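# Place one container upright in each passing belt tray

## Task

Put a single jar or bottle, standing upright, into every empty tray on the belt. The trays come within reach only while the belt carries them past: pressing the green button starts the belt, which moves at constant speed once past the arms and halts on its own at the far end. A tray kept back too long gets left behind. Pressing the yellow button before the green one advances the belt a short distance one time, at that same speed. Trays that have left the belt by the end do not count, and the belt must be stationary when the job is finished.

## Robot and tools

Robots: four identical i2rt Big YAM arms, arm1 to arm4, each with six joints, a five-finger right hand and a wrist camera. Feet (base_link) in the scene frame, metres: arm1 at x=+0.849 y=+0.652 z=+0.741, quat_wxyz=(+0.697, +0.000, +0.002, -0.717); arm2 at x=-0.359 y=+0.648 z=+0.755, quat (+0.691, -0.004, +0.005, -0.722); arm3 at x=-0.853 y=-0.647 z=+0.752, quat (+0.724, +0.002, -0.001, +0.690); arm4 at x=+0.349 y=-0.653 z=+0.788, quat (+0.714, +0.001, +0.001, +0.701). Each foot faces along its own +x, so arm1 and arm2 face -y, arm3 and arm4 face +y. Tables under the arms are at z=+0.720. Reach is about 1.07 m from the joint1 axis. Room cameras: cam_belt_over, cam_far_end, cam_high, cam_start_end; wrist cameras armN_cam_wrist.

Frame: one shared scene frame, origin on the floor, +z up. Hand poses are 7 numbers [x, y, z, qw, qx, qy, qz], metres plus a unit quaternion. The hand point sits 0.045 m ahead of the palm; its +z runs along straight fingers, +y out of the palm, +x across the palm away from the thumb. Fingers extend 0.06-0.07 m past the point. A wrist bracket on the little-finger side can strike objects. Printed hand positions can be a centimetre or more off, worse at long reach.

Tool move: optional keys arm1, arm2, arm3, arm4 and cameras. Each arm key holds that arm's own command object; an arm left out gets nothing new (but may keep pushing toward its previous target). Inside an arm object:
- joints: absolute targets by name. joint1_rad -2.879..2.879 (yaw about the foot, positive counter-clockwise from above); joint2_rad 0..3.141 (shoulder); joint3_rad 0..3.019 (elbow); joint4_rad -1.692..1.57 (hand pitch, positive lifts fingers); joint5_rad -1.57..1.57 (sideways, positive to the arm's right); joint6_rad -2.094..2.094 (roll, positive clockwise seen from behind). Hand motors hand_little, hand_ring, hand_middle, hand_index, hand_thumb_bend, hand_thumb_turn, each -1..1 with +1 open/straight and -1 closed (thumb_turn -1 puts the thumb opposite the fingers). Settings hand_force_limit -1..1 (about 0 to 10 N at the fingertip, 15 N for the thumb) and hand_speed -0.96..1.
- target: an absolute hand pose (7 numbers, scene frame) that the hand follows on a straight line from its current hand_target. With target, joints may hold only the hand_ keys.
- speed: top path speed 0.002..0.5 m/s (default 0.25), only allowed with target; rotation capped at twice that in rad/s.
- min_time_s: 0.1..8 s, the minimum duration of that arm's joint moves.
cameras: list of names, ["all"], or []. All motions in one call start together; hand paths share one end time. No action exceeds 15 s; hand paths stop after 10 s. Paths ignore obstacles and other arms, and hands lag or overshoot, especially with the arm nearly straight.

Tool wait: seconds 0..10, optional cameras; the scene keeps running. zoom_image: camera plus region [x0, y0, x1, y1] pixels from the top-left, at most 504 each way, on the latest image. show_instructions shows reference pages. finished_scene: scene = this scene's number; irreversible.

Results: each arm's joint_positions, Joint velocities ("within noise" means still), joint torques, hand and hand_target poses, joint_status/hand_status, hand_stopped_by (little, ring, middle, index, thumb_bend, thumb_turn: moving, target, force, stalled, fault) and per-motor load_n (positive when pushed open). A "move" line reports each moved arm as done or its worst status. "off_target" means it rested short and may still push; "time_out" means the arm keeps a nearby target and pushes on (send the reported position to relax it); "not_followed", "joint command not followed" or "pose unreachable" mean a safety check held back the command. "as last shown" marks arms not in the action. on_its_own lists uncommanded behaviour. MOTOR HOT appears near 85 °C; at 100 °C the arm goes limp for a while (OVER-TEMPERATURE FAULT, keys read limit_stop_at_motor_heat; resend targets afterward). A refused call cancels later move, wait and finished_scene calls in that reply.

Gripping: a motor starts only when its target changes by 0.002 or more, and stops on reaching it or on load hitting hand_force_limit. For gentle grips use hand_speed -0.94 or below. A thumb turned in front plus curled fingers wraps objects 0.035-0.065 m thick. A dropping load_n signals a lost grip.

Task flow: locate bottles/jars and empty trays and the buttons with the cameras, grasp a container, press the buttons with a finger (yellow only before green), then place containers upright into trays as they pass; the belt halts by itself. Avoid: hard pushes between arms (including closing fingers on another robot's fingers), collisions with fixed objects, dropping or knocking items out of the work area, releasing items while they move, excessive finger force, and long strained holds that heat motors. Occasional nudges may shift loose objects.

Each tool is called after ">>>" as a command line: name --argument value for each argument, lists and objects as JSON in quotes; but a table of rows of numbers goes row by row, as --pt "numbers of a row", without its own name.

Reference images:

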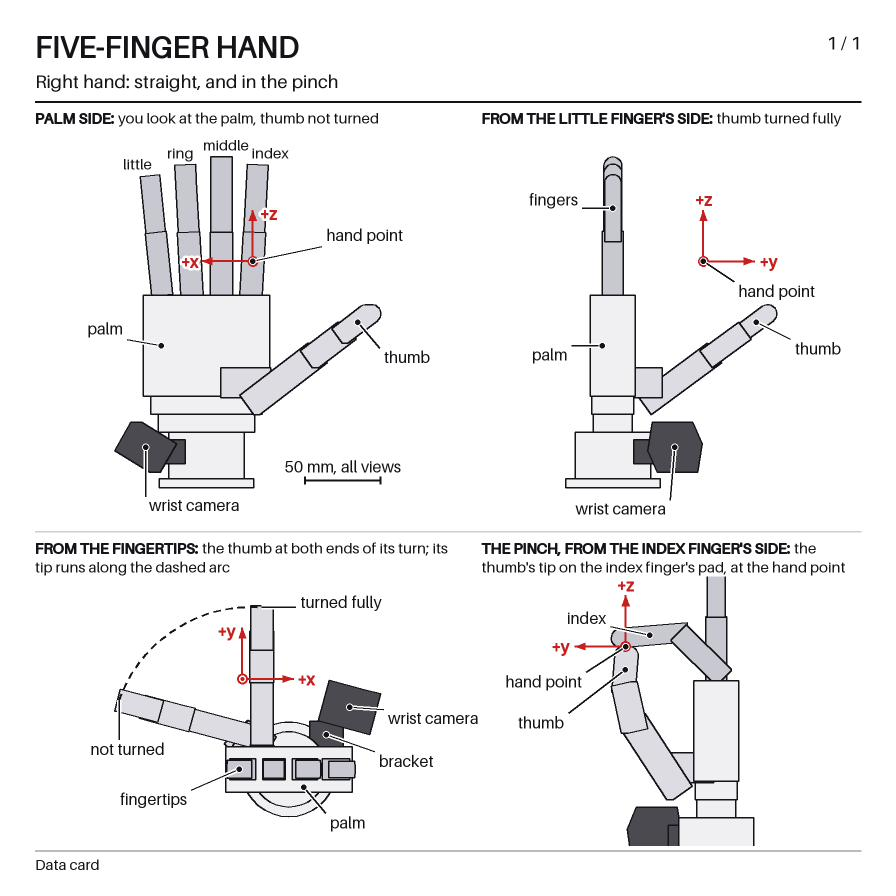

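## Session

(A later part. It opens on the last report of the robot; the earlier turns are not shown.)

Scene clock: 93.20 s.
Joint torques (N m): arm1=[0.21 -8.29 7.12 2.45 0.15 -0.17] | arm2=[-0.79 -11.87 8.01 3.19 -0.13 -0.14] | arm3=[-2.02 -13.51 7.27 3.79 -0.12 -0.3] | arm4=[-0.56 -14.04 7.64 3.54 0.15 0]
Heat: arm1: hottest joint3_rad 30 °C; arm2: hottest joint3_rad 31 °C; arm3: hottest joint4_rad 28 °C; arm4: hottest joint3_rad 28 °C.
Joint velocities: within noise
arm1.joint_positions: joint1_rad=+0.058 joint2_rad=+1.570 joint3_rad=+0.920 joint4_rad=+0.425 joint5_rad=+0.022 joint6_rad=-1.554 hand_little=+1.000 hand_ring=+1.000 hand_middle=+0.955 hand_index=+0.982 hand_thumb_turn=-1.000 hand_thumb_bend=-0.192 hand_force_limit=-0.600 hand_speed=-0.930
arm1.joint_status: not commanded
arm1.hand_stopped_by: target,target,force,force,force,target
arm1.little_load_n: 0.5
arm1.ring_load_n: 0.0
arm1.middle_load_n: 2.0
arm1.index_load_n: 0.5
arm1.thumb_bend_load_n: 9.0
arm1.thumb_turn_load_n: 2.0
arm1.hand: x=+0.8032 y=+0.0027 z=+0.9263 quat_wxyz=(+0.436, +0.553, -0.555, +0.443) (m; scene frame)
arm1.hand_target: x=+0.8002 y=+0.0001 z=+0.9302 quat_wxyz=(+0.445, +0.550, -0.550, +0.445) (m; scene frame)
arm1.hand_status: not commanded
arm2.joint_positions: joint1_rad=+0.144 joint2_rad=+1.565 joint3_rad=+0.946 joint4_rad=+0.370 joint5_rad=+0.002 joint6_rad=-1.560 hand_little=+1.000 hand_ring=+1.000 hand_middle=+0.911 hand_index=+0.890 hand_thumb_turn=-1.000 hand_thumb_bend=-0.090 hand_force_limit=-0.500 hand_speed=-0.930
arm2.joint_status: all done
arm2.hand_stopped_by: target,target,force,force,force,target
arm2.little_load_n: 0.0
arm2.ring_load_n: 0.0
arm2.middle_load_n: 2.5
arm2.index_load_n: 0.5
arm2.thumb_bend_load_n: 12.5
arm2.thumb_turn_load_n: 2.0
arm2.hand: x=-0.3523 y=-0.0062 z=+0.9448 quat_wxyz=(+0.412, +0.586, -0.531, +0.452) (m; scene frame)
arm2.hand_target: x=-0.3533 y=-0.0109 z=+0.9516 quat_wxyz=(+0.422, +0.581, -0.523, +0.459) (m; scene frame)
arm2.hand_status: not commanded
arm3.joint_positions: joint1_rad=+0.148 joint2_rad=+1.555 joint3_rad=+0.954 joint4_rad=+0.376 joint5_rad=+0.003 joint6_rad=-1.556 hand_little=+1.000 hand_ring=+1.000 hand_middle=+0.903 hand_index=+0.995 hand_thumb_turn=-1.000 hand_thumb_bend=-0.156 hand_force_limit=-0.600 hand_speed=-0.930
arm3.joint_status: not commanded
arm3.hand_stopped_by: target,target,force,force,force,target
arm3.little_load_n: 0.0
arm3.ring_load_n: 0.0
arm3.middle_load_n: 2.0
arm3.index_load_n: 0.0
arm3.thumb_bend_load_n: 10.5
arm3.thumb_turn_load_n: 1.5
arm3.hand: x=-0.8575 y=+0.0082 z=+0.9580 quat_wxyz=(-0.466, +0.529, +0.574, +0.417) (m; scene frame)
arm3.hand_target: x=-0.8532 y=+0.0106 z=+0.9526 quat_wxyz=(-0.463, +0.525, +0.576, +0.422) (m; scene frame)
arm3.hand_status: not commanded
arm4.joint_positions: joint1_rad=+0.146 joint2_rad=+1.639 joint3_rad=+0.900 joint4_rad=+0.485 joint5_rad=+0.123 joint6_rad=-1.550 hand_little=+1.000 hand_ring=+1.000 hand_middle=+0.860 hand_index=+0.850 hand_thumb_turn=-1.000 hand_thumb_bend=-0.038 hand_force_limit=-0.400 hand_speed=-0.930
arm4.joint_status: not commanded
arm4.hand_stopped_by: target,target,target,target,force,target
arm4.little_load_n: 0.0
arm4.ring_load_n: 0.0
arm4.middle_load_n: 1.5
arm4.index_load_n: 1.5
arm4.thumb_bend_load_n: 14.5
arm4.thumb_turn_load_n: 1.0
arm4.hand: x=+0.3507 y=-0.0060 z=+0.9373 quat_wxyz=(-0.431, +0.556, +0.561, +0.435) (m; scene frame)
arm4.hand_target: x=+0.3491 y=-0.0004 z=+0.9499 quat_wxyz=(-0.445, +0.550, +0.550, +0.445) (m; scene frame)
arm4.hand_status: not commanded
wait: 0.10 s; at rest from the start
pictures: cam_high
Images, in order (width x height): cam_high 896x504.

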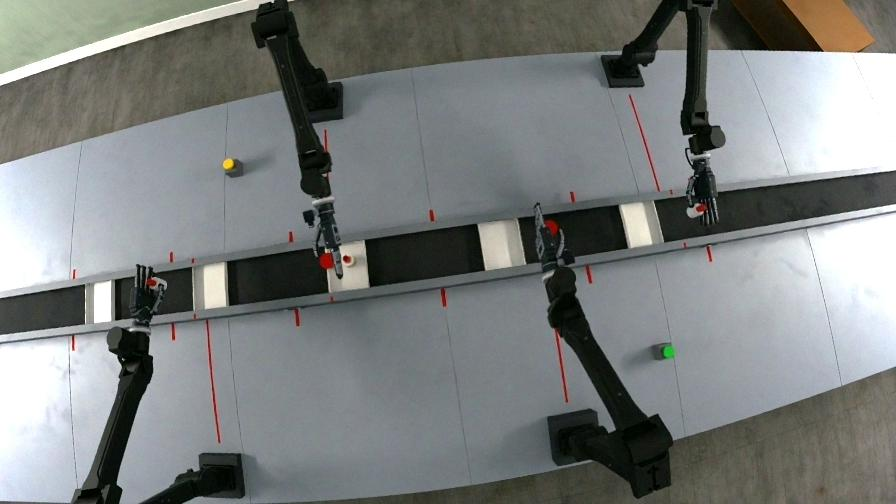

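>>> wait --seconds 0.9 --cameras '["cam_high"]'

>>> move --arm1 '{"target":[0.915,0,0.797,0.445,0.5495,-0.5495,0.445],"speed":0.088}' --arm4 '{"target":[0.465,0,0.803,-0.445,0.5495,0.5495,0.445],"speed":0.0935}' --cameras '["cam_high"]'

>>> move --arm1 '{"target":[1.018,0,0.797,0.445,0.5495,-0.5495,0.445],"speed":0.056,"joints":{"hand_thumb_bend":0.8,"hand_index":1.0,"hand_middle":1.0,"hand_speed":-0.5}}' --arm4 '{"target":[0.58,0,0.803,-0.445,0.5495,0.5495,0.445],"speed":0.0575,"joints":{"hand_thumb_bend":0.8,"hand_index":1.0,"hand_middle":1.0,"hand_speed":-0.5}}' --cameras '["cam_high","arm1_cam_wrist"]'

>>> move --arm1 '{"target":[1.13,0.12,0.82,0.445,0.5495,-0.5495,0.445],"speed":0.083}' --arm4 '{"target":[0.695,-0.12,0.82,-0.445,0.5495,0.5495,0.445],"speed":0.083}' --cameras '["cam_high"]'

>>> zoom_image --camera "cam_high" --region '[500, 80, 860, 280]'

Scene clock: 95.07 s.
Joint torques (N m): arm1=[0.21 -8.29 7.13 2.41 0.15 -0.16] | arm2=[-1.73 -12.04 8.47 3.14 -0.1 -0.14] | arm3=[-1.73 -13.86 7.28 3.73 -0.13 -0.28] | arm4=[-0.67 -14.1 7.6 3.55 0.15 0]
Heat: arm1: hottest joint3_rad 30 °C; arm2: hottest joint3_rad 31 °C; arm3: hottest joint3_rad 28 °C; arm4: hottest joint3_rad 28 °C.
Joint velocities: within noise
arm1.joint_positions: joint1_rad=+0.058 joint2_rad=+1.570 joint3_rad=+0.920 joint4_rad=+0.425 joint5_rad=+0.022 joint6_rad=-1.554 hand_little=+1.000 hand_ring=+1.000 hand_middle=+0.955 hand_index=+0.982 hand_thumb_turn=-1.000 hand_thumb_bend=-0.192 hand_force_limit=-0.600 hand_speed=-0.930
arm1.joint_status: not commanded
arm1.hand_stopped_by: target,target,force,force,force,target
arm1.little_load_n: 0.0
arm1.ring_load_n: 0.0
arm1.middle_load_n: 1.5
arm1.index_load_n: 0.0
arm1.thumb_bend_load_n: 8.5
arm1.thumb_turn_load_n: 2.0
arm1.hand: x=+0.8032 y=+0.0027 z=+0.9263 quat_wxyz=(+0.436, +0.553, -0.555, +0.443) (m; scene frame)
arm1.hand_target: x=+0.8002 y=+0.0001 z=+0.9302 quat_wxyz=(+0.445, +0.550, -0.550, +0.445) (m; scene frame)
arm1.hand_status: not commanded
arm2.joint_positions: joint1_rad=+0.144 joint2_rad=+1.565 joint3_rad=+0.946 joint4_rad=+0.370 joint5_rad=+0.002 joint6_rad=-1.560 hand_little=+1.000 hand_ring=+1.000 hand_middle=+0.911 hand_index=+0.890 hand_thumb_turn=-1.000 hand_thumb_bend=-0.090 hand_force_limit=-0.500 hand_speed=-0.930
arm2.joint_status: all done
arm2.hand_stopped_by: target,target,force,force,force,target
arm2.little_load_n: 0.0
arm2.ring_load_n: 0.0
arm2.middle_load_n: 2.5
arm2.index_load_n: 0.5
arm2.thumb_bend_load_n: 12.5
arm2.thumb_turn_load_n: 2.5
arm2.hand: x=-0.3523 y=-0.0062 z=+0.9448 quat_wxyz=(+0.412, +0.586, -0.531, +0.452) (m; scene frame)
arm2.hand_target: x=-0.3533 y=-0.0109 z=+0.9516 quat_wxyz=(+0.422, +0.581, -0.523, +0.459) (m; scene frame)
arm2.hand_status: not commanded
arm3.joint_positions: joint1_rad=+0.148 joint2_rad=+1.555 joint3_rad=+0.954 joint4_rad=+0.376 joint5_rad=+0.003 joint6_rad=-1.556 hand_little=+1.000 hand_ring=+1.000 hand_middle=+0.903 hand_index=+0.995 hand_thumb_turn=-1.000 hand_thumb_bend=-0.156 hand_force_limit=-0.600 hand_speed=-0.930
arm3.joint_status: not commanded
arm3.hand_stopped_by: target,target,force,force,force,target
arm3.little_load_n: 0.0
arm3.ring_load_n: 0.0
arm3.middle_load_n: 2.0
arm3.index_load_n: 0.0
arm3.thumb_bend_load_n: 10.5
arm3.thumb_turn_load_n: 1.5
arm3.hand: x=-0.8575 y=+0.0082 z=+0.9580 quat_wxyz=(-0.466, +0.529, +0.574, +0.417) (m; scene frame)
arm3.hand_target: x=-0.8532 y=+0.0106 z=+0.9526 quat_wxyz=(-0.463, +0.525, +0.576, +0.422) (m; scene frame)
arm3.hand_status: not commanded
arm4.joint_positions: joint1_rad=+0.146 joint2_rad=+1.639 joint3_rad=+0.900 joint4_rad=+0.485 joint5_rad=+0.123 joint6_rad=-1.550 hand_little=+1.000 hand_ring=+1.000 hand_middle=+0.860 hand_index=+0.850 hand_thumb_turn=-1.000 hand_thumb_bend=-0.038 hand_force_limit=-0.400 hand_speed=-0.930
arm4.joint_status: not commanded
arm4.hand_stopped_by: target,target,target,target,force,target
arm4.little_load_n: 0.0
arm4.ring_load_n: 0.0
arm4.middle_load_n: 1.5
arm4.index_load_n: 1.5
arm4.thumb_bend_load_n: 14.0
arm4.thumb_turn_load_n: 1.0
arm4.hand: x=+0.3507 y=-0.0060 z=+0.9373 quat_wxyz=(-0.431, +0.556, +0.561, +0.435) (m; scene frame)
arm4.hand_target: x=+0.3491 y=-0.0004 z=+0.9499 quat_wxyz=(-0.445, +0.550, +0.550, +0.445) (m; scene frame)
arm4.hand_status: not commanded
wait: 0.90 s; at rest from the start
pictures: cam_high
Images, in order (width x height): cam_high 896x504.

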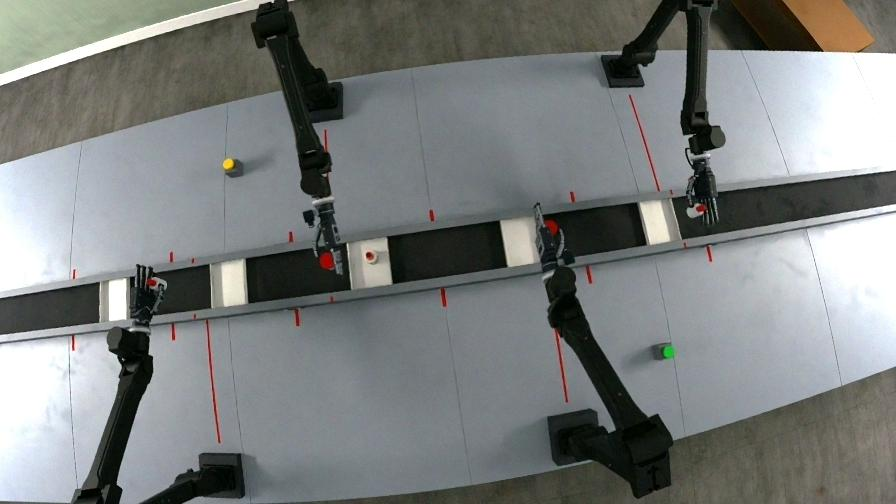

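Scene clock: 99.23 s.
Joint torques (N m): arm1=[-0.15 -9.47 6.13 1.2 0.5 -0.01] | arm2=[-1.08 -12.63 8.28 3.18 -0.05 -0.17] | arm3=[-1.67 -13.68 7.25 3.78 -0.12 -0.32] | arm4=[-0.73 -14.97 5.44 1.91 -0.33 0.07]
Heat: arm1: hottest joint3_rad 31 °C; arm2: hottest joint3_rad 31 °C; arm3: hottest joint3_rad 28 °C; arm4: hottest joint3_rad 28 °C.
move: arm1 done; arm4 done
Joint velocities: within noise
arm1.joint_positions: joint1_rad=+0.304 joint2_rad=+1.887 joint3_rad=+0.876 joint4_rad=+0.804 joint5_rad=+0.250 joint6_rad=-1.518 hand_little=+1.000 hand_ring=+1.000 hand_middle=+0.955 hand_index=+0.982 hand_thumb_turn=-1.000 hand_thumb_bend=-0.192 hand_force_limit=-0.600 hand_speed=-0.930
arm1.joint_status: not commanded
arm1.hand_stopped_by: target,target,force,force,force,target
arm1.little_load_n: 0.0
arm1.ring_load_n: 0.0
arm1.middle_load_n: 2.0
arm1.index_load_n: 3.5
arm1.thumb_bend_load_n: 8.0
arm1.thumb_turn_load_n: 1.5
arm1.hand: x=+0.9217 y=+0.0044 z=+0.8005 quat_wxyz=(+0.443, +0.554, -0.542, +0.451) (m; scene frame)
arm1.hand_target: x=+0.9149 y=+0.0003 z=+0.7969 quat_wxyz=(+0.445, +0.550, -0.550, +0.445) (m; scene frame)
arm1.hand_status: done (0.009 m and 1.2 deg from the pose sent, 0.171 m and 1.2 deg at the start)
arm2, arm3: as last shown
arm2.index_load_n: 1.0
arm2.thumb_bend_load_n: 13.0
arm2.thumb_turn_load_n: 2.0
arm3.thumb_turn_load_n: 2.0
arm4.joint_positions: joint1_rad=-0.100 joint2_rad=+1.983 joint3_rad=+0.845 joint4_rad=+0.930 joint5_rad=-0.109 joint6_rad=-1.609 hand_little=+1.000 hand_ring=+1.000 hand_middle=+0.860 hand_index=+0.850 hand_thumb_turn=-1.000 hand_thumb_bend=-0.038 hand_force_limit=-0.400 hand_speed=-0.930
arm4.joint_status: not commanded
arm4.hand_stopped_by: target,target,target,target,force,target
arm4.little_load_n: 0.0
arm4.ring_load_n: 0.0
arm4.middle_load_n: 2.0
arm4.index_load_n: 0.5
arm4.thumb_bend_load_n: 14.0
arm4.thumb_turn_load_n: 0.0
arm4.hand: x=+0.4667 y=-0.0038 z=+0.8054 quat_wxyz=(-0.441, +0.548, +0.551, +0.449) (m; scene frame)
arm4.hand_target: x=+0.4650 y=-0.0001 z=+0.8029 quat_wxyz=(-0.445, +0.550, +0.550, +0.445) (m; scene frame)
arm4.hand_status: done (0.005 m and 0.7 deg from the pose sent, 0.177 m and 2.5 deg at the start)
pictures: cam_high
Images, in order (width x height): cam_high 896x504.

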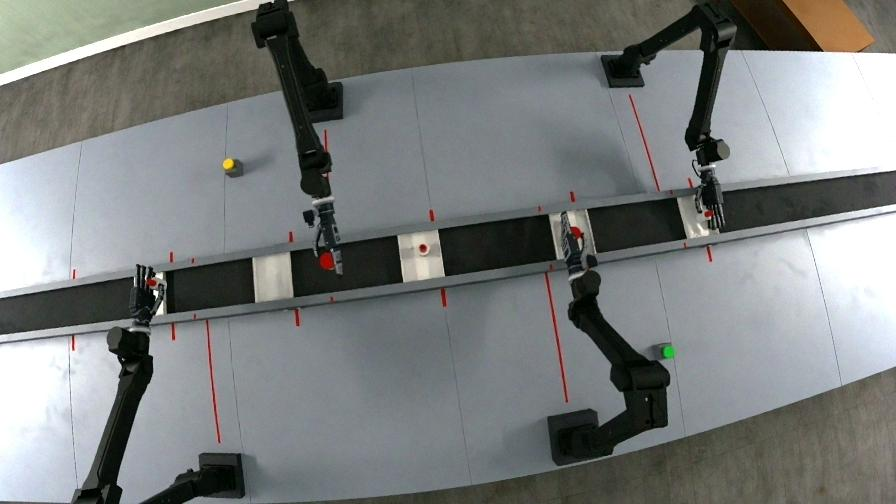

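Scene clock: 102.10 s.
Joint torques (N m): arm1=[0.38 -9.7 7.43 0.95 0.28 0.04] | arm2=[-0.73 -12.75 8.49 3.03 -0.1 -0.1] | arm3=[-2.26 -13.8 7.31 3.85 -0.12 -0.27] | arm4=[-1.2 -15.03 6.95 1.26 -0.15 -0.1]
Heat: arm1: hottest joint3_rad 31 °C; arm2: hottest joint3_rad 31 °C; arm3: hottest joint3_rad 28 °C; arm4: hottest joint3_rad 28 °C.
move: arm1 done; arm4 done
Joint velocities: within noise
arm1.joint_positions: joint1_rad=+0.488 joint2_rad=+1.933 joint3_rad=+0.975 joint4_rad=+0.737 joint5_rad=+0.443 joint6_rad=-1.480 hand_little=+1.000 hand_ring=+1.000 hand_middle=+1.000 hand_index=+1.000 hand_thumb_turn=-1.000 hand_thumb_bend=+0.800 hand_force_limit=-0.600 hand_speed=-0.500
arm1.joint_status: all done
arm1.hand_stopped_by: target,target,target,target,target,target
arm1.little_load_n: 0.0
arm1.ring_load_n: 0.0
arm1.middle_load_n: 0.0
arm1.index_load_n: 0.5
arm1.thumb_bend_load_n: 0.0
arm1.thumb_turn_load_n: 0.0
arm1.hand: x=+1.0155 y=+0.0078 z=+0.8023 quat_wxyz=(+0.447, +0.551, -0.545, +0.447) (m; scene frame)
arm1.hand_target: x=+1.0179 y=+0.0004 z=+0.7970 quat_wxyz=(+0.445, +0.550, -0.549, +0.445) (m; scene frame)
arm1.hand_status: done (0.010 m and 0.7 deg from the pose sent, 0.096 m and 1.2 deg at the start)
arm2, arm3: as last shown
arm2.thumb_bend_load_n: 12.5
arm3.thumb_bend_load_n: 11.0
arm3.thumb_turn_load_n: 1.5
arm4.joint_positions: joint1_rad=-0.323 joint2_rad=+2.008 joint3_rad=+0.910 joint4_rad=+0.883 joint5_rad=-0.340 joint6_rad=-1.643 hand_little=+1.000 hand_ring=+1.000 hand_middle=+1.000 hand_index=+1.000 hand_thumb_turn=-1.000 hand_thumb_bend=+0.800 hand_force_limit=-0.400 hand_speed=-0.500
arm4.joint_status: all done
arm4.hand_stopped_by: target,target,target,target,target,target
arm4.little_load_n: 0.0
arm4.ring_load_n: 0.0
arm4.middle_load_n: 0.0
arm4.index_load_n: -0.5
arm4.thumb_bend_load_n: 0.0
arm4.thumb_turn_load_n: 0.5
arm4.hand: x=+0.5726 y=-0.0066 z=+0.8055 quat_wxyz=(-0.449, +0.547, +0.549, +0.444) (m; scene frame)
arm4.hand_target: x=+0.5799 y=-0.0004 z=+0.8031 quat_wxyz=(-0.445, +0.549, +0.550, +0.445) (m; scene frame)
arm4.hand_status: done (0.010 m and 0.5 deg from the pose sent, 0.113 m and 0.7 deg at the start)
pictures: arm1_cam_wrist, cam_high
Images, in order (width x height): arm1_cam_wrist 896x504, cam_high 896x504.

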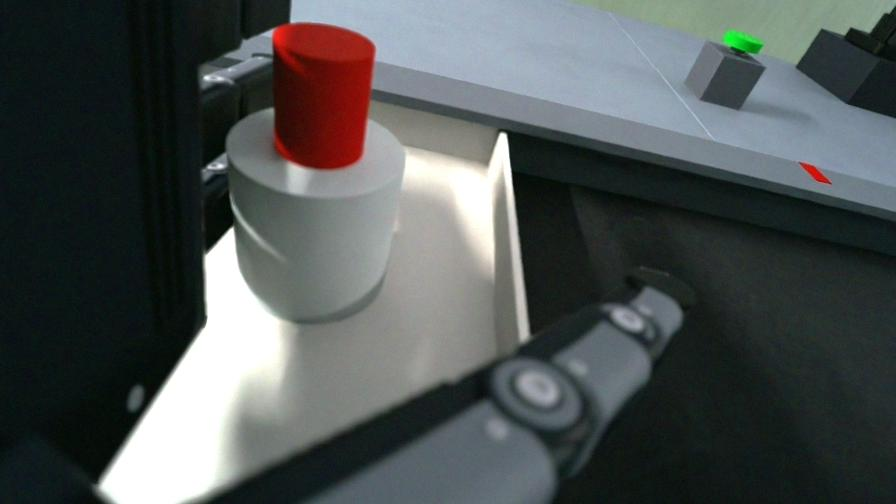

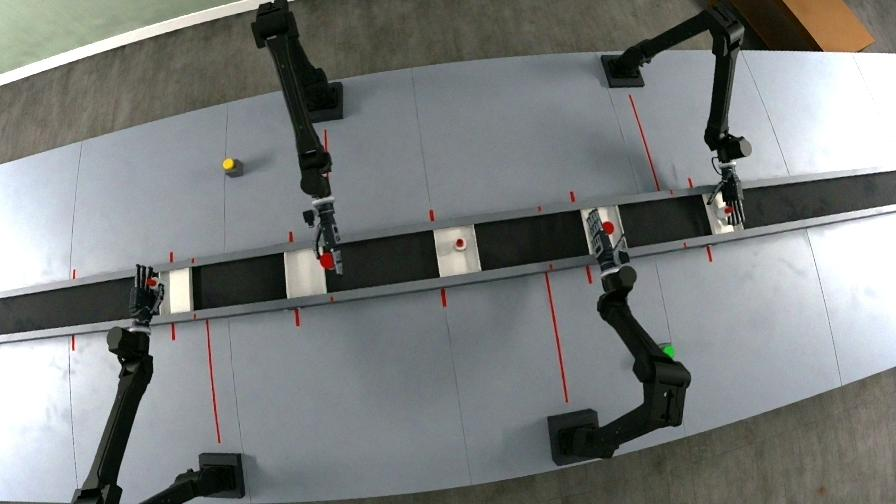

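Scene clock: 104.73 s.
Joint torques (N m): arm1=[0.97 -10.81 4.75 0.88 0.26 0.08] | arm2=[-0.44 -12.86 8.16 2.97 -0.09 -0.16] | arm3=[-1.44 -13.33 7.23 3.69 -0.13 -0.24] | arm4=[-1.61 -15.44 4.14 1.03 -0.3 -0.13]
Heat: arm1: hottest joint3_rad 31 °C; arm2: hottest joint3_rad 31 °C; arm3: hottest joint3_rad 28 °C; arm4: hottest joint3_rad 28 °C.
move: arm1 done; arm4 done
Joint velocities: within noise
arm1.joint_positions: joint1_rad=+0.799 joint2_rad=+1.847 joint3_rad=+0.917 joint4_rad=+0.656 joint5_rad=+0.756 joint6_rad=-1.385 hand_little=+1.000 hand_ring=+1.000 hand_middle=+1.000 hand_index=+1.000 hand_thumb_turn=-1.000 hand_thumb_bend=+0.800 hand_force_limit=-0.600 hand_speed=-0.500
arm1.joint_status: not commanded
arm1.hand_stopped_by: target,target,target,target,target,target
arm1.little_load_n: 0.0
arm1.ring_load_n: 0.0
arm1.middle_load_n: 0.0
arm1.index_load_n: 0.0
arm1.thumb_bend_load_n: 0.0
arm1.thumb_turn_load_n: 0.5
arm1.hand: x=+1.1286 y=+0.1151 z=+0.8209 quat_wxyz=(+0.450, +0.548, -0.547, +0.445) (m; scene frame)
arm1.hand_target: x=+1.1300 y=+0.1200 z=+0.8199 quat_wxyz=(+0.445, +0.550, -0.549, +0.445) (m; scene frame)
arm1.hand_status: done (0.005 m and 0.6 deg from the pose sent, 0.161 m and 0.7 deg at the start)
arm2, arm3: as last shown
arm2.thumb_bend_load_n: 13.0
arm3.thumb_bend_load_n: 10.5
arm4.joint_positions: joint1_rad=-0.657 joint2_rad=+1.913 joint3_rad=+0.799 joint4_rad=+0.867 joint5_rad=-0.666 joint6_rad=-1.732 hand_little=+1.000 hand_ring=+1.000 hand_middle=+1.000 hand_index=+1.000 hand_thumb_turn=-1.000 hand_thumb_bend=+0.800 hand_force_limit=-0.400 hand_speed=-0.500
arm4.joint_status: not commanded
arm4.hand_stopped_by: target,target,target,target,target,target
arm4.little_load_n: 0.0
arm4.ring_load_n: 0.0
arm4.middle_load_n: 0.5
arm4.index_load_n: 0.5
arm4.thumb_bend_load_n: 0.0
arm4.thumb_turn_load_n: 0.0
arm4.hand: x=+0.6920 y=-0.1140 z=+0.8223 quat_wxyz=(-0.450, +0.543, +0.549, +0.449) (m; scene frame)
arm4.hand_target: x=+0.6950 y=-0.1200 z=+0.8200 quat_wxyz=(-0.445, +0.549, +0.549, +0.445) (m; scene frame)
arm4.hand_status: done (0.007 m and 1.0 deg from the pose sent, 0.167 m and 0.5 deg at the start)
pictures: cam_high
Images, in order (width x height): cam_high 896x504.

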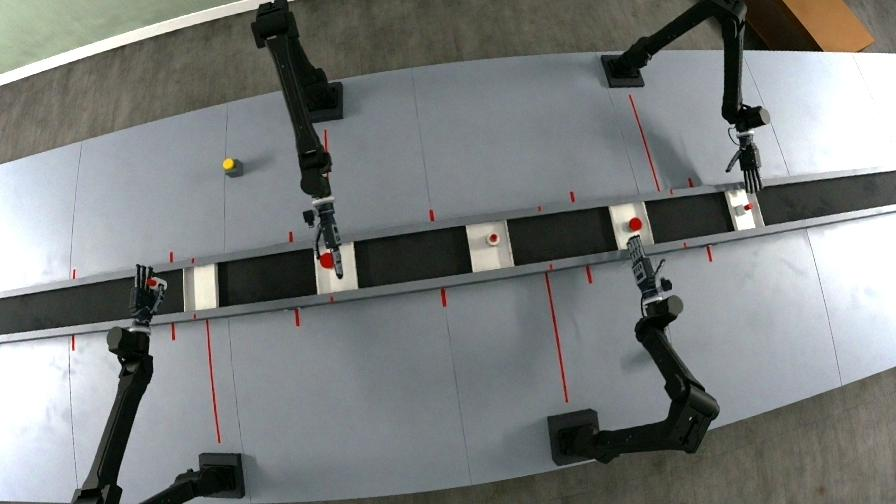

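Scaled by 1.400 from the camera's 896x504 image, which has a finer 1280x720 frame.

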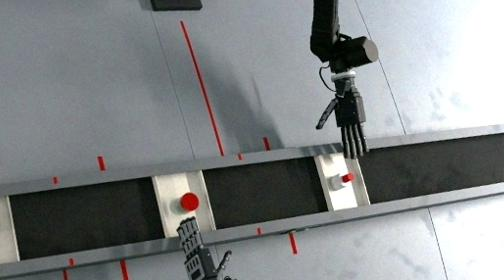

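>>> move --arm2 '{"target":[-0.165,0,0.799,0.445,0.5495,-0.5495,0.445],"speed":0.1}' --arm3 '{"target":[-0.66,0,0.815,-0.445,0.5495,0.5495,0.445],"speed":0.1}' --arm1 '{"target":[1.15,0.2,0.95,0.445,0.5495,-0.5495,0.445],"speed":0.1}' --arm4 '{"target":[0.70,-0.2,0.95,-0.445,0.5495,0.5495,0.445],"speed":0.1}' --cameras '["cam_high"]'

>>> move --arm2 '{"target":[-0.055,0,0.799,0.445,0.5495,-0.5495,0.445],"speed":0.055,"joints":{"hand_thumb_bend":0.8,"hand_index":1.0,"hand_middle":1.0,"hand_speed":-0.5}}' --arm3 '{"target":[-0.55,0,0.815,-0.445,0.5495,0.5495,0.445],"speed":0.055,"joints":{"hand_thumb_bend":0.8,"hand_index":1.0,"hand_middle":1.0,"hand_speed":-0.5}}' --cameras '["cam_high","arm2_cam_wrist","arm3_cam_wrist"]'

>>> move --arm2 '{"target":[0.06,0.12,0.82,0.445,0.5495,-0.5495,0.445],"speed":0.083}' --arm3 '{"target":[-0.435,-0.12,0.83,-0.445,0.5495,0.5495,0.445],"speed":0.083}' --cameras '["cam_high"]'

Scene clock: 109.33 s.
Joint torques (N m): arm1=[0.91 -8.41 8.64 1.03 0.49 0.08] | arm2=[-0.44 -12.81 7.86 1.83 0.28 -0.04] | arm3=[-2.08 -13.45 6.46 3.44 -0.15 -0.2] | arm4=[-1.55 -11.58 6.86 1.31 -0.53 -0.11]
Heat: arm1: hottest joint3_rad 30 °C; arm2: hottest joint3_rad 31 °C; arm3: hottest joint3_rad 28 °C; arm4: hottest joint3_rad 28 °C.
move: arm1 off_target; arm2 done; arm3 off_target; arm4 done
Joint velocities: within noise
arm1.joint_positions: joint1_rad=+0.957 joint2_rad=+1.500 joint3_rad=+0.890 joint4_rad=+0.243 joint5_rad=+0.903 joint6_rad=-1.313 hand_little=+1.000 hand_ring=+1.000 hand_middle=+1.000 hand_index=+1.000 hand_thumb_turn=-1.000 hand_thumb_bend=+0.800 hand_force_limit=-0.600 hand_speed=-0.500
arm1.joint_status: not commanded
arm1.hand_stopped_by: target,target,target,target,target,target
arm1.little_load_n: 0.0
arm1.ring_load_n: 0.0
arm1.middle_load_n: 0.0
arm1.index_load_n: 0.0
arm1.thumb_bend_load_n: 0.0
arm1.thumb_turn_load_n: 0.5
arm1.hand: x=+1.1424 y=+0.2014 z=+0.9355 quat_wxyz=(+0.450, +0.561, -0.545, +0.430) (m; scene frame)
arm1.hand_target: x=+1.1496 y=+0.2002 z=+0.9500 quat_wxyz=(+0.445, +0.550, -0.549, +0.445) (m; scene frame)
arm1.hand_status: off_target (0.016 m and 2.3 deg from the pose sent, 0.156 m and 0.6 deg at the start)
arm2.joint_positions: joint1_rad=+0.546 joint2_rad=+1.962 joint3_rad=+1.002 joint4_rad=+0.729 joint5_rad=+0.481 joint6_rad=-1.447 hand_little=+1.000 hand_ring=+1.000 hand_middle=+0.911 hand_index=+0.890 hand_thumb_turn=-1.000 hand_thumb_bend=-0.090 hand_force_limit=-0.500 hand_speed=-0.930
arm2.joint_status: not commanded
arm2.hand_stopped_by: target,target,force,force,force,target
arm2.little_load_n: 0.0
arm2.ring_load_n: 0.0
arm2.middle_load_n: 2.5
arm2.index_load_n: 2.5
arm2.thumb_bend_load_n: 12.5
arm2.thumb_turn_load_n: 2.0
arm2.hand: x=-0.1662 y=+0.0072 z=+0.8056 quat_wxyz=(+0.443, +0.550, -0.548, +0.448) (m; scene frame)
arm2.hand_target: x=-0.1651 y=+0.0004 z=+0.7990 quat_wxyz=(+0.445, +0.550, -0.549, +0.445) (m; scene frame)
arm2.hand_status: done (0.010 m and 0.5 deg from the pose sent, 0.237 m and 6.0 deg at the start)
arm3.joint_positions: joint1_rad=-0.225 joint2_rad=+1.856 joint3_rad=+0.872 joint4_rad=+0.764 joint5_rad=-0.269 joint6_rad=-1.623 hand_little=+1.000 hand_ring=+1.000 hand_middle=+0.903 hand_index=+0.995 hand_thumb_turn=-1.000 hand_thumb_bend=-0.156 hand_force_limit=-0.600 hand_speed=-0.930
arm3.joint_status: not commanded
arm3.hand_stopped_by: target,target,force,force,force,target
arm3.little_load_n: 0.0
arm3.ring_load_n: 0.0
arm3.middle_load_n: 2.0
arm3.index_load_n: -0.5
arm3.thumb_bend_load_n: 10.5
arm3.thumb_turn_load_n: 1.5
arm3.hand: x=-0.6641 y=-0.0041 z=+0.8239 quat_wxyz=(-0.448, +0.550, +0.548, +0.443) (m; scene frame)
arm3.hand_target: x=-0.6602 y=-0.0003 z=+0.8151 quat_wxyz=(-0.445, +0.549, +0.550, +0.445) (m; scene frame)
arm3.hand_status: off_target (0.011 m and 0.4 deg from the pose sent, 0.244 m and 5.5 deg at the start)
arm4.joint_positions: joint1_rad=-0.794 joint2_rad=+1.460 joint3_rad=+0.703 joint4_rad=+0.456 joint5_rad=-0.795 joint6_rad=-1.785 hand_little=+1.000 hand_ring=+1.000 hand_middle=+1.000 hand_index=+1.000 hand_thumb_turn=-1.000 hand_thumb_bend=+0.800 hand_force_limit=-0.400 hand_speed=-0.500
arm4.joint_status: not commanded
arm4.hand_stopped_by: target,target,target,target,target,target
arm4.little_load_n: -0.5
arm4.ring_load_n: 0.0
arm4.middle_load_n: 0.0
arm4.index_load_n: 0.0
arm4.thumb_bend_load_n: 0.0
arm4.thumb_turn_load_n: 0.0
arm4.hand: x=+0.6964 y=-0.1965 z=+0.9458 quat_wxyz=(-0.448, +0.550, +0.550, +0.442) (m; scene frame)
arm4.hand_target: x=+0.6998 y=-0.2000 z=+0.9499 quat_wxyz=(-0.445, +0.549, +0.549, +0.445) (m; scene frame)
arm4.hand_status: done (0.007 m and 0.4 deg from the pose sent, 0.154 m and 1.0 deg at the start)
pictures: cam_high
Images, in order (width x height): cam_high 896x504.

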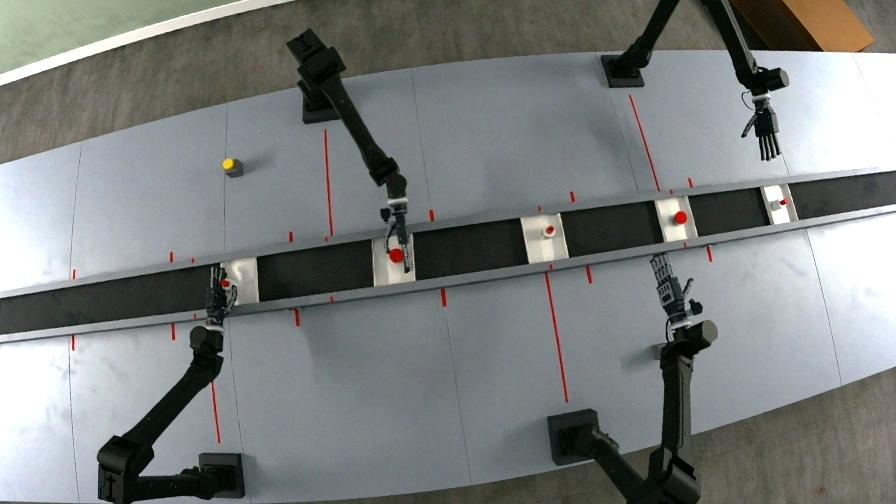

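Scene clock: 112.50 s.
Joint torques (N m): arm1=[1.03 -8.41 8.62 1.02 0.49 0.08] | arm2=[-0.85 -15.62 9.2 1.06 0.18 -0.05] | arm3=[-1.2 -15.91 8.28 2.22 -0.18 -0.21] | arm4=[-1.67 -11.69 6.91 1.31 -0.51 -0.12]
Heat: arm1: hottest joint3_rad 31 °C; arm2: hottest joint3_rad 31 °C; arm3: hottest joint3_rad 28 °C; arm4: hottest joint3_rad 28 °C.
move: arm2 off_target; arm3 off_target
Joint velocities: within noise
arm1, arm4: as last shown
arm2.joint_positions: joint1_rad=+0.710 joint2_rad=+2.054 joint3_rad=+1.192 joint4_rad=+0.613 joint5_rad=+0.643 joint6_rad=-1.403 hand_little=+1.000 hand_ring=+1.000 hand_middle=+1.000 hand_index=+1.000 hand_thumb_turn=-1.000 hand_thumb_bend=+0.800 hand_force_limit=-0.500 hand_speed=-0.500
arm2.joint_status: all done
arm2.hand_stopped_by: target,target,target,target,target,target
arm2.little_load_n: 0.0
arm2.ring_load_n: 0.0
arm2.middle_load_n: 0.0
arm2.index_load_n: 0.0
arm2.thumb_bend_load_n: 0.0
arm2.thumb_turn_load_n: 0.5
arm2.hand: x=-0.0600 y=+0.0081 z=+0.8065 quat_wxyz=(+0.445, +0.548, -0.547, +0.449) (m; scene frame)
arm2.hand_target: x=-0.0552 y=+0.0006 z=+0.7991 quat_wxyz=(+0.445, +0.550, -0.549, +0.445) (m; scene frame)
arm2.hand_status: off_target (0.012 m and 0.6 deg from the pose sent, 0.112 m and 0.5 deg at the start)
arm3.joint_positions: joint1_rad=-0.429 joint2_rad=+1.918 joint3_rad=+0.980 joint4_rad=+0.712 joint5_rad=-0.468 joint6_rad=-1.674 hand_little=+1.000 hand_ring=+1.000 hand_middle=+1.000 hand_index=+1.000 hand_thumb_turn=-1.000 hand_thumb_bend=+0.800 hand_force_limit=-0.600 hand_speed=-0.500
arm3.joint_status: all done
arm3.hand_stopped_by: target,target,target,target,target,target
arm3.little_load_n: 0.0
arm3.ring_load_n: 0.0
arm3.middle_load_n: -0.5
arm3.index_load_n: 0.0
arm3.thumb_bend_load_n: 0.0
arm3.thumb_turn_load_n: 0.5
arm3.hand: x=-0.5569 y=-0.0077 z=+0.8244 quat_wxyz=(-0.449, +0.547, +0.547, +0.448) (m; scene frame)
arm3.hand_target: x=-0.5502 y=-0.0006 z=+0.8151 quat_wxyz=(-0.445, +0.549, +0.549, +0.445) (m; scene frame)
arm3.hand_status: off_target (0.014 m and 0.7 deg from the pose sent, 0.114 m and 0.5 deg at the start)
arm4.little_load_n: 0.0
pictures: arm2_cam_wrist, arm3_cam_wrist, cam_high
Images, in order (width x height): arm2_cam_wrist 896x504, arm3_cam_wrist 896x504, cam_high 896x504.

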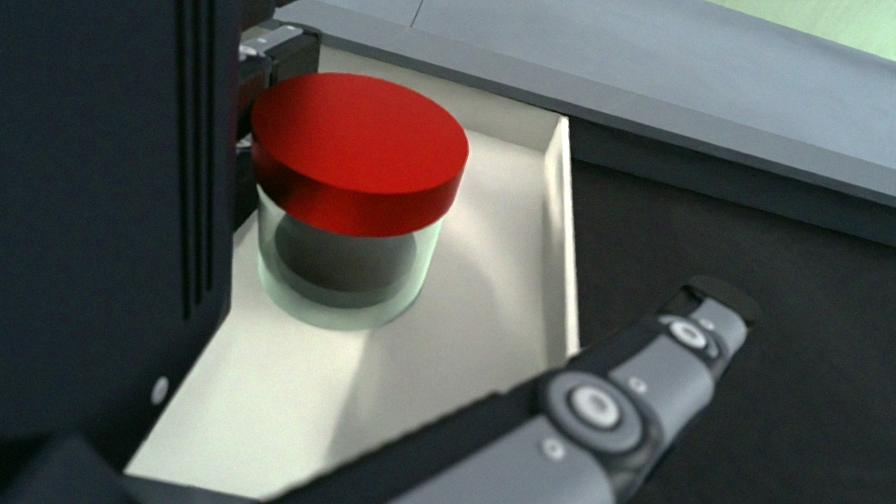

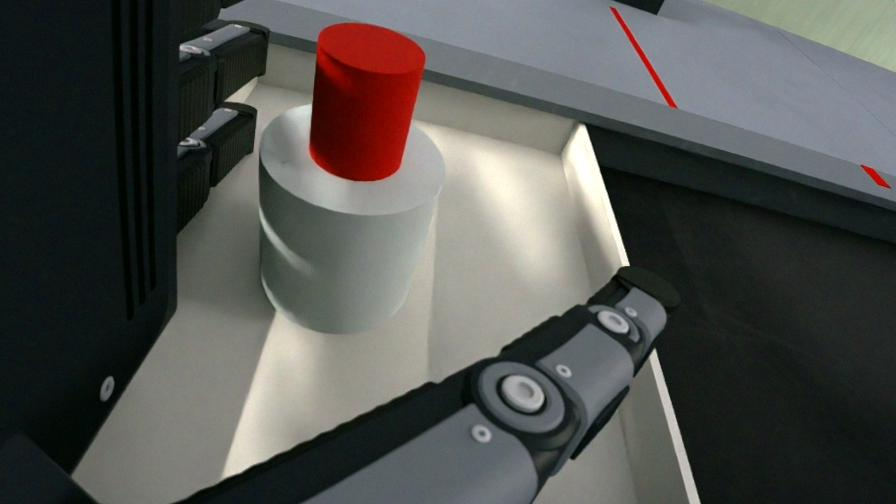

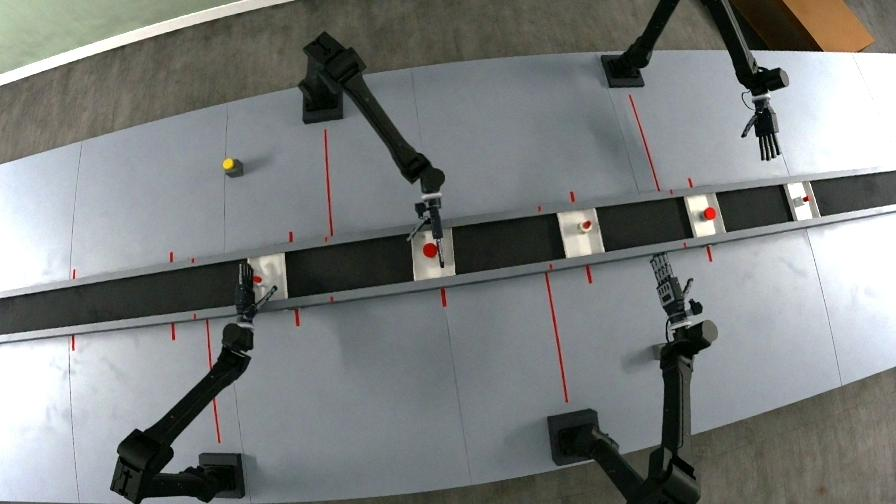

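Scene clock: 115.07 s.
Joint torques (N m): arm1=[0.91 -8.35 8.64 1.03 0.49 0.08] | arm2=[2.14 -16.97 7.84 0.62 -0.23 0.09] | arm3=[-2.02 -17.61 4.68 1.78 -0.14 -0.25] | arm4=[-1.61 -11.75 6.93 1.25 -0.51 -0.12]
Heat: arm1: hottest joint3_rad 31 °C; arm2: hottest joint3_rad 31 °C; arm3: hottest joint3_rad 28 °C; arm4: hottest joint3_rad 28 °C.
move: arm2 off_target; arm3 off_target
Joint velocities: within noise
arm1, arm4: as last shown
arm2.joint_positions: joint1_rad=+0.970 joint2_rad=+2.023 joint3_rad=+1.221 joint4_rad=+0.482 joint5_rad=+0.926 joint6_rad=-1.293 hand_little=+1.000 hand_ring=+1.000 hand_middle=+1.000 hand_index=+1.000 hand_thumb_turn=-1.000 hand_thumb_bend=+0.800 hand_force_limit=-0.500 hand_speed=-0.500
arm2.joint_status: not commanded
arm2.hand_stopped_by: target,target,target,target,target,target
arm2.little_load_n: 0.0
arm2.ring_load_n: 0.0
arm2.middle_load_n: 0.0
arm2.index_load_n: -1.0
arm2.thumb_bend_load_n: 0.0
arm2.thumb_turn_load_n: 0.0
arm2.hand: x=+0.0444 y=+0.1132 z=+0.8240 quat_wxyz=(+0.454, +0.537, -0.555, +0.445) (m; scene frame)
arm2.hand_target: x=+0.0596 y=+0.1203 z=+0.8202 quat_wxyz=(+0.445, +0.549, -0.549, +0.445) (m; scene frame)
arm2.hand_status: off_target (0.018 m and 1.9 deg from the pose sent, 0.165 m and 0.6 deg at the start)
arm3.joint_positions: joint1_rad=-0.742 joint2_rad=+1.862 joint3_rad=+0.950 joint4_rad=+0.641 joint5_rad=-0.782 joint6_rad=-1.774 hand_little=+1.000 hand_ring=+1.000 hand_middle=+1.000 hand_index=+1.000 hand_thumb_turn=-1.000 hand_thumb_bend=+0.800 hand_force_limit=-0.600 hand_speed=-0.500
arm3.joint_status: not commanded
arm3.hand_stopped_by: target,target,target,target,target,target
arm3.little_load_n: 0.0
arm3.ring_load_n: 0.0
arm3.middle_load_n: 0.0
arm3.index_load_n: 0.0
arm3.thumb_bend_load_n: 0.0
arm3.thumb_turn_load_n: 0.5
arm3.hand: x=-0.4379 y=-0.1097 z=+0.8391 quat_wxyz=(-0.451, +0.539, +0.550, +0.451) (m; scene frame)
arm3.hand_target: x=-0.4352 y=-0.1198 z=+0.8300 quat_wxyz=(-0.445, +0.549, +0.549, +0.445) (m; scene frame)
arm3.hand_status: off_target (0.014 m and 1.5 deg from the pose sent, 0.166 m and 0.7 deg at the start)
arm4.thumb_turn_load_n: 0.5
pictures: cam_high
Images, in order (width x height): cam_high 896x504.

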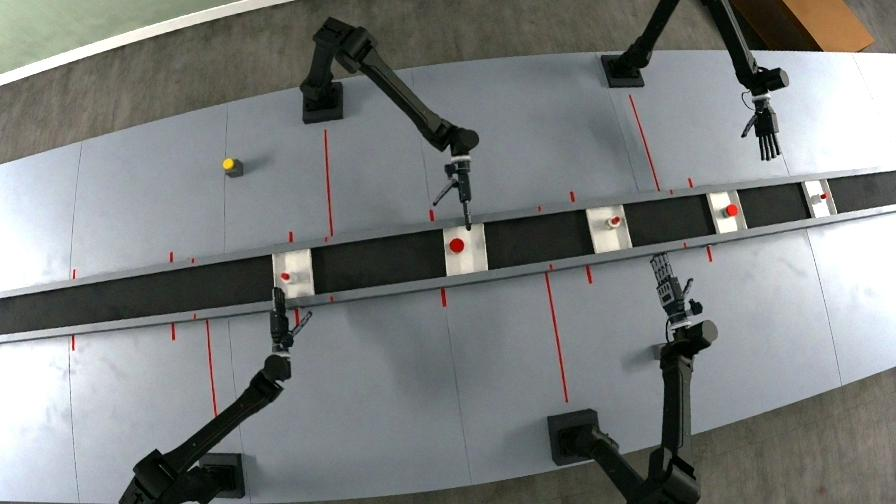

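>>> move --arm2 '{"target":[0.02,0.22,0.95,0.445,0.5495,-0.5495,0.445],"speed":0.12}' --arm3 '{"target":[-0.44,-0.22,0.95,-0.445,0.5495,0.5495,0.445],"speed":0.12}' --cameras '["cam_high"]'

>>> move --arm1 '{"joints":{"joint1_rad":0.957,"joint2_rad":1.2,"joint3_rad":0.8,"joint4_rad":0}}' --arm2 '{"joints":{"joint2_rad":1.2,"joint3_rad":0.8,"joint4_rad":0}}' --arm3 '{"joints":{"joint2_rad":1.2,"joint3_rad":0.8,"joint4_rad":0}}' --arm4 '{"joints":{"joint2_rad":1.2,"joint3_rad":0.7,"joint4_rad":0}}' --cameras '["cam_high","cam_far_end"]'

Scene clock: 117.70 s.
Joint torques (N m): arm1=[0.97 -8.35 8.62 1.02 0.49 0.08] | arm2=[-0.09 -14.68 7.49 1.24 0.37 0.04] | arm3=[-1.67 -12.98 6.54 2 -0.4 -0.26] | arm4=[-1.32 -11.81 6.91 1.26 -0.52 -0.12]
Heat: arm1: hottest joint3_rad 31 °C; arm2: hottest joint3_rad 31 °C; arm3: hottest joint3_rad 28 °C; arm4: hottest joint3_rad 28 °C.
move: arm2 done; arm3 done
Joint velocities: within noise
arm1, arm4: as last shown
arm1.middle_load_n: -0.5
arm2.joint_positions: joint1_rad=+1.101 joint2_rad=+1.639 joint3_rad=+1.058 joint4_rad=+0.170 joint5_rad=+1.020 joint6_rad=-1.215 hand_little=+1.000 hand_ring=+1.000 hand_middle=+1.000 hand_index=+1.000 hand_thumb_turn=-1.000 hand_thumb_bend=+0.800 hand_force_limit=-0.500 hand_speed=-0.500
arm2.joint_status: not commanded
arm2.hand_stopped_by: target,target,target,target,target,target
arm2.little_load_n: 0.0
arm2.ring_load_n: 0.0
arm2.middle_load_n: 0.0
arm2.index_load_n: 0.0
arm2.thumb_bend_load_n: 0.0
arm2.thumb_turn_load_n: 0.5
arm2.hand: x=+0.0206 y=+0.2168 z=+0.9434 quat_wxyz=(+0.447, +0.553, -0.548, +0.441) (m; scene frame)
arm2.hand_target: x=+0.0200 y=+0.2200 z=+0.9498 quat_wxyz=(+0.445, +0.550, -0.549, +0.445) (m; scene frame)
arm2.hand_status: done (0.007 m and 0.7 deg from the pose sent, 0.167 m and 1.9 deg at the start)
arm3.joint_positions: joint1_rad=-0.905 joint2_rad=+1.465 joint3_rad=+0.854 joint4_rad=+0.262 joint5_rad=-0.929 joint6_rad=-1.855 hand_little=+1.000 hand_ring=+1.000 hand_middle=+1.000 hand_index=+1.000 hand_thumb_turn=-1.000 hand_thumb_bend=+0.800 hand_force_limit=-0.600 hand_speed=-0.500
arm3.joint_status: not commanded
arm3.hand_stopped_by: target,target,target,target,target,target
arm3.little_load_n: 0.0
arm3.ring_load_n: -0.5
arm3.middle_load_n: 0.0
arm3.index_load_n: 0.0
arm3.thumb_bend_load_n: 0.0
arm3.thumb_turn_load_n: 0.5
arm3.hand: x=-0.4410 y=-0.2142 z=+0.9532 quat_wxyz=(-0.448, +0.547, +0.549, +0.446) (m; scene frame)
arm3.hand_target: x=-0.4401 y=-0.2199 z=+0.9499 quat_wxyz=(-0.445, +0.550, +0.549, +0.445) (m; scene frame)
arm3.hand_status: done (0.007 m and 0.5 deg from the pose sent, 0.156 m and 1.5 deg at the start)
arm4.thumb_turn_load_n: 0.0
pictures: cam_high
Images, in order (width x height): cam_high 896x504.

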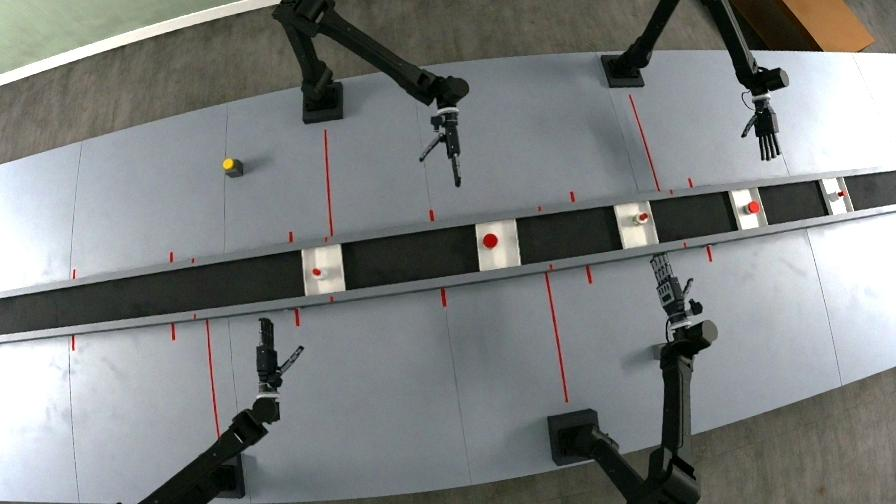

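Scene clock: 118.90 s.
Joint torques (N m): arm1=[0.5 -3.84 8.42 1.02 0.43 0.08] | arm2=[-0.26 -6.59 8.55 1.58 0.28 0] | arm3=[-2.37 -6.3 8.46 2.02 -0.32 -0.26] | arm4=[-1.55 -7.82 8.4 1.28 -0.57 -0.11]
Heat: arm1: hottest joint3_rad 31 °C; arm2: hottest joint3_rad 31 °C; arm3: hottest joint3_rad 28 °C; arm4: hottest joint3_rad 28 °C.
move: arm1 done; arm2 done; arm3 done; arm4 done
Joint velocities: within noise
arm1.joint_positions: joint1_rad=+0.957 joint2_rad=+1.194 joint3_rad=+0.790 joint4_rad=+0.006 joint5_rad=+0.905 joint6_rad=-1.313 hand_little=+1.000 hand_ring=+1.000 hand_middle=+1.000 hand_index=+1.000 hand_thumb_turn=-1.000 hand_thumb_bend=+0.800 hand_force_limit=-0.600 hand_speed=-0.500
arm1.joint_status: all done
arm1.hand_stopped_by: target,target,target,target,target,target
arm1.little_load_n: 0.0
arm1.ring_load_n: 0.0
arm1.middle_load_n: 0.0
arm1.index_load_n: 0.0
arm1.thumb_bend_load_n: 0.0
arm1.thumb_turn_load_n: 0.0
arm1.hand: x=+1.0763 y=+0.2506 z=+0.9952 quat_wxyz=(+0.452, +0.570, -0.544, +0.418) (m; scene frame)
arm1.hand_target: x=+1.0787 y=+0.2491 z=+0.9961 quat_wxyz=(+0.450, +0.567, -0.548, +0.420) (m; scene frame)
arm1.hand_status: not commanded
arm2.joint_positions: joint1_rad=+1.101 joint2_rad=+1.191 joint3_rad=+0.799 joint4_rad=+0.005 joint5_rad=+1.022 joint6_rad=-1.214 hand_little=+1.000 hand_ring=+1.000 hand_middle=+1.000 hand_index=+1.000 hand_thumb_turn=-1.000 hand_thumb_bend=+0.800 hand_force_limit=-0.500 hand_speed=-0.500
arm2.joint_status: all done
arm2.hand_stopped_by: target,target,target,target,target,target
arm2.little_load_n: 0.0
arm2.ring_load_n: 0.0
arm2.middle_load_n: 0.0
arm2.index_load_n: 0.0
arm2.thumb_bend_load_n: 0.0
arm2.thumb_turn_load_n: 0.0
arm2.hand: x=-0.0964 y=+0.2829 z=+1.0149 quat_wxyz=(+0.445, +0.545, -0.550, +0.450) (m; scene frame)
arm2.hand_target: x=-0.0939 y=+0.2837 z=+1.0111 quat_wxyz=(+0.445, +0.548, -0.550, +0.447) (m; scene frame)
arm2.hand_status: not commanded
arm3.joint_positions: joint1_rad=-0.905 joint2_rad=+1.183 joint3_rad=+0.797 joint4_rad=+0.010 joint5_rad=-0.930 joint6_rad=-1.855 hand_little=+1.000 hand_ring=+1.000 hand_middle=+1.000 hand_index=+1.000 hand_thumb_turn=-1.000 hand_thumb_bend=+0.800 hand_force_limit=-0.600 hand_speed=-0.500
arm3.joint_status: all done
arm3.hand_stopped_by: target,target,target,target,target,target
arm3.little_load_n: 0.0
arm3.ring_load_n: 0.0
arm3.middle_load_n: 0.0
arm3.index_load_n: 0.0
arm3.thumb_bend_load_n: -0.5
arm3.thumb_turn_load_n: 0.0
arm3.hand: x=-0.4980 y=-0.2545 z=+1.0152 quat_wxyz=(-0.450, +0.554, +0.548, +0.435) (m; scene frame)
arm3.hand_target: x=-0.4924 y=-0.2566 z=+1.0071 quat_wxyz=(-0.448, +0.561, +0.547, +0.431) (m; scene frame)
arm3.hand_status: not commanded
arm4.joint_positions: joint1_rad=-0.794 joint2_rad=+1.196 joint3_rad=+0.692 joint4_rad=+0.013 joint5_rad=-0.796 joint6_rad=-1.786 hand_little=+1.000 hand_ring=+1.000 hand_middle=+1.000 hand_index=+1.000 hand_thumb_turn=-1.000 hand_thumb_bend=+0.800 hand_force_limit=-0.400 hand_speed=-0.500
arm4.joint_status: all done
arm4.hand_stopped_by: target,target,target,target,target,target
arm4.little_load_n: 0.0
arm4.ring_load_n: 0.0
arm4.middle_load_n: 0.0
arm4.index_load_n: 0.0
arm4.thumb_bend_load_n: 0.0
arm4.thumb_turn_load_n: 0.0
arm4.hand: x=+0.6482 y=-0.2418 z=+0.9734 quat_wxyz=(-0.448, +0.606, +0.546, +0.366) (m; scene frame)
arm4.hand_target: x=+0.6528 y=-0.2438 z=+0.9734 quat_wxyz=(-0.446, +0.609, +0.545, +0.366) (m; scene frame)
arm4.hand_status: not commanded
pictures: cam_far_end, cam_high
Images, in order (width x height): cam_far_end 896x504, cam_high 896x504.

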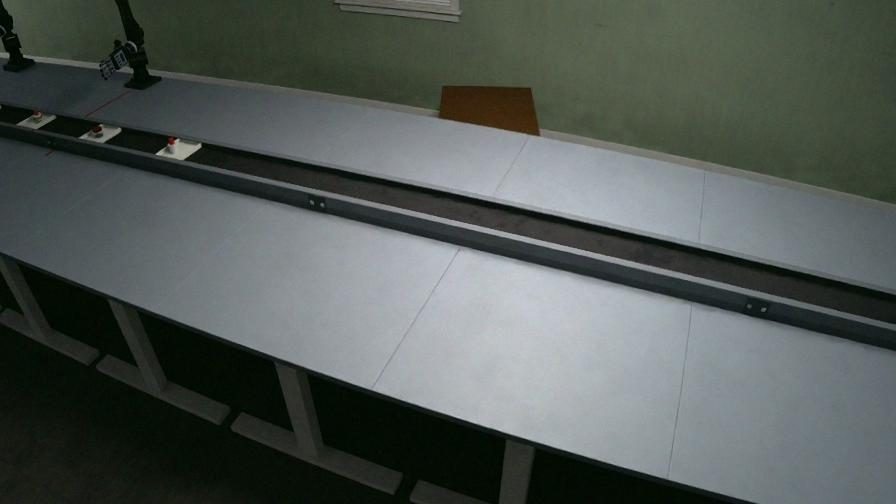

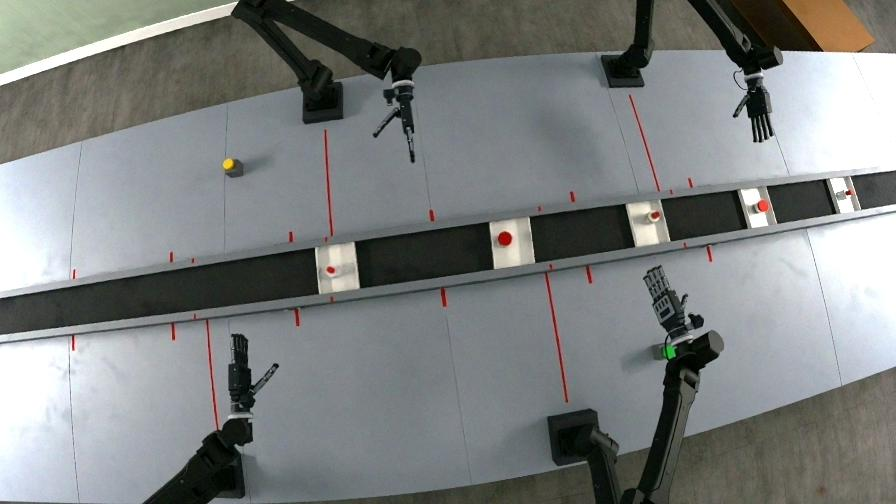

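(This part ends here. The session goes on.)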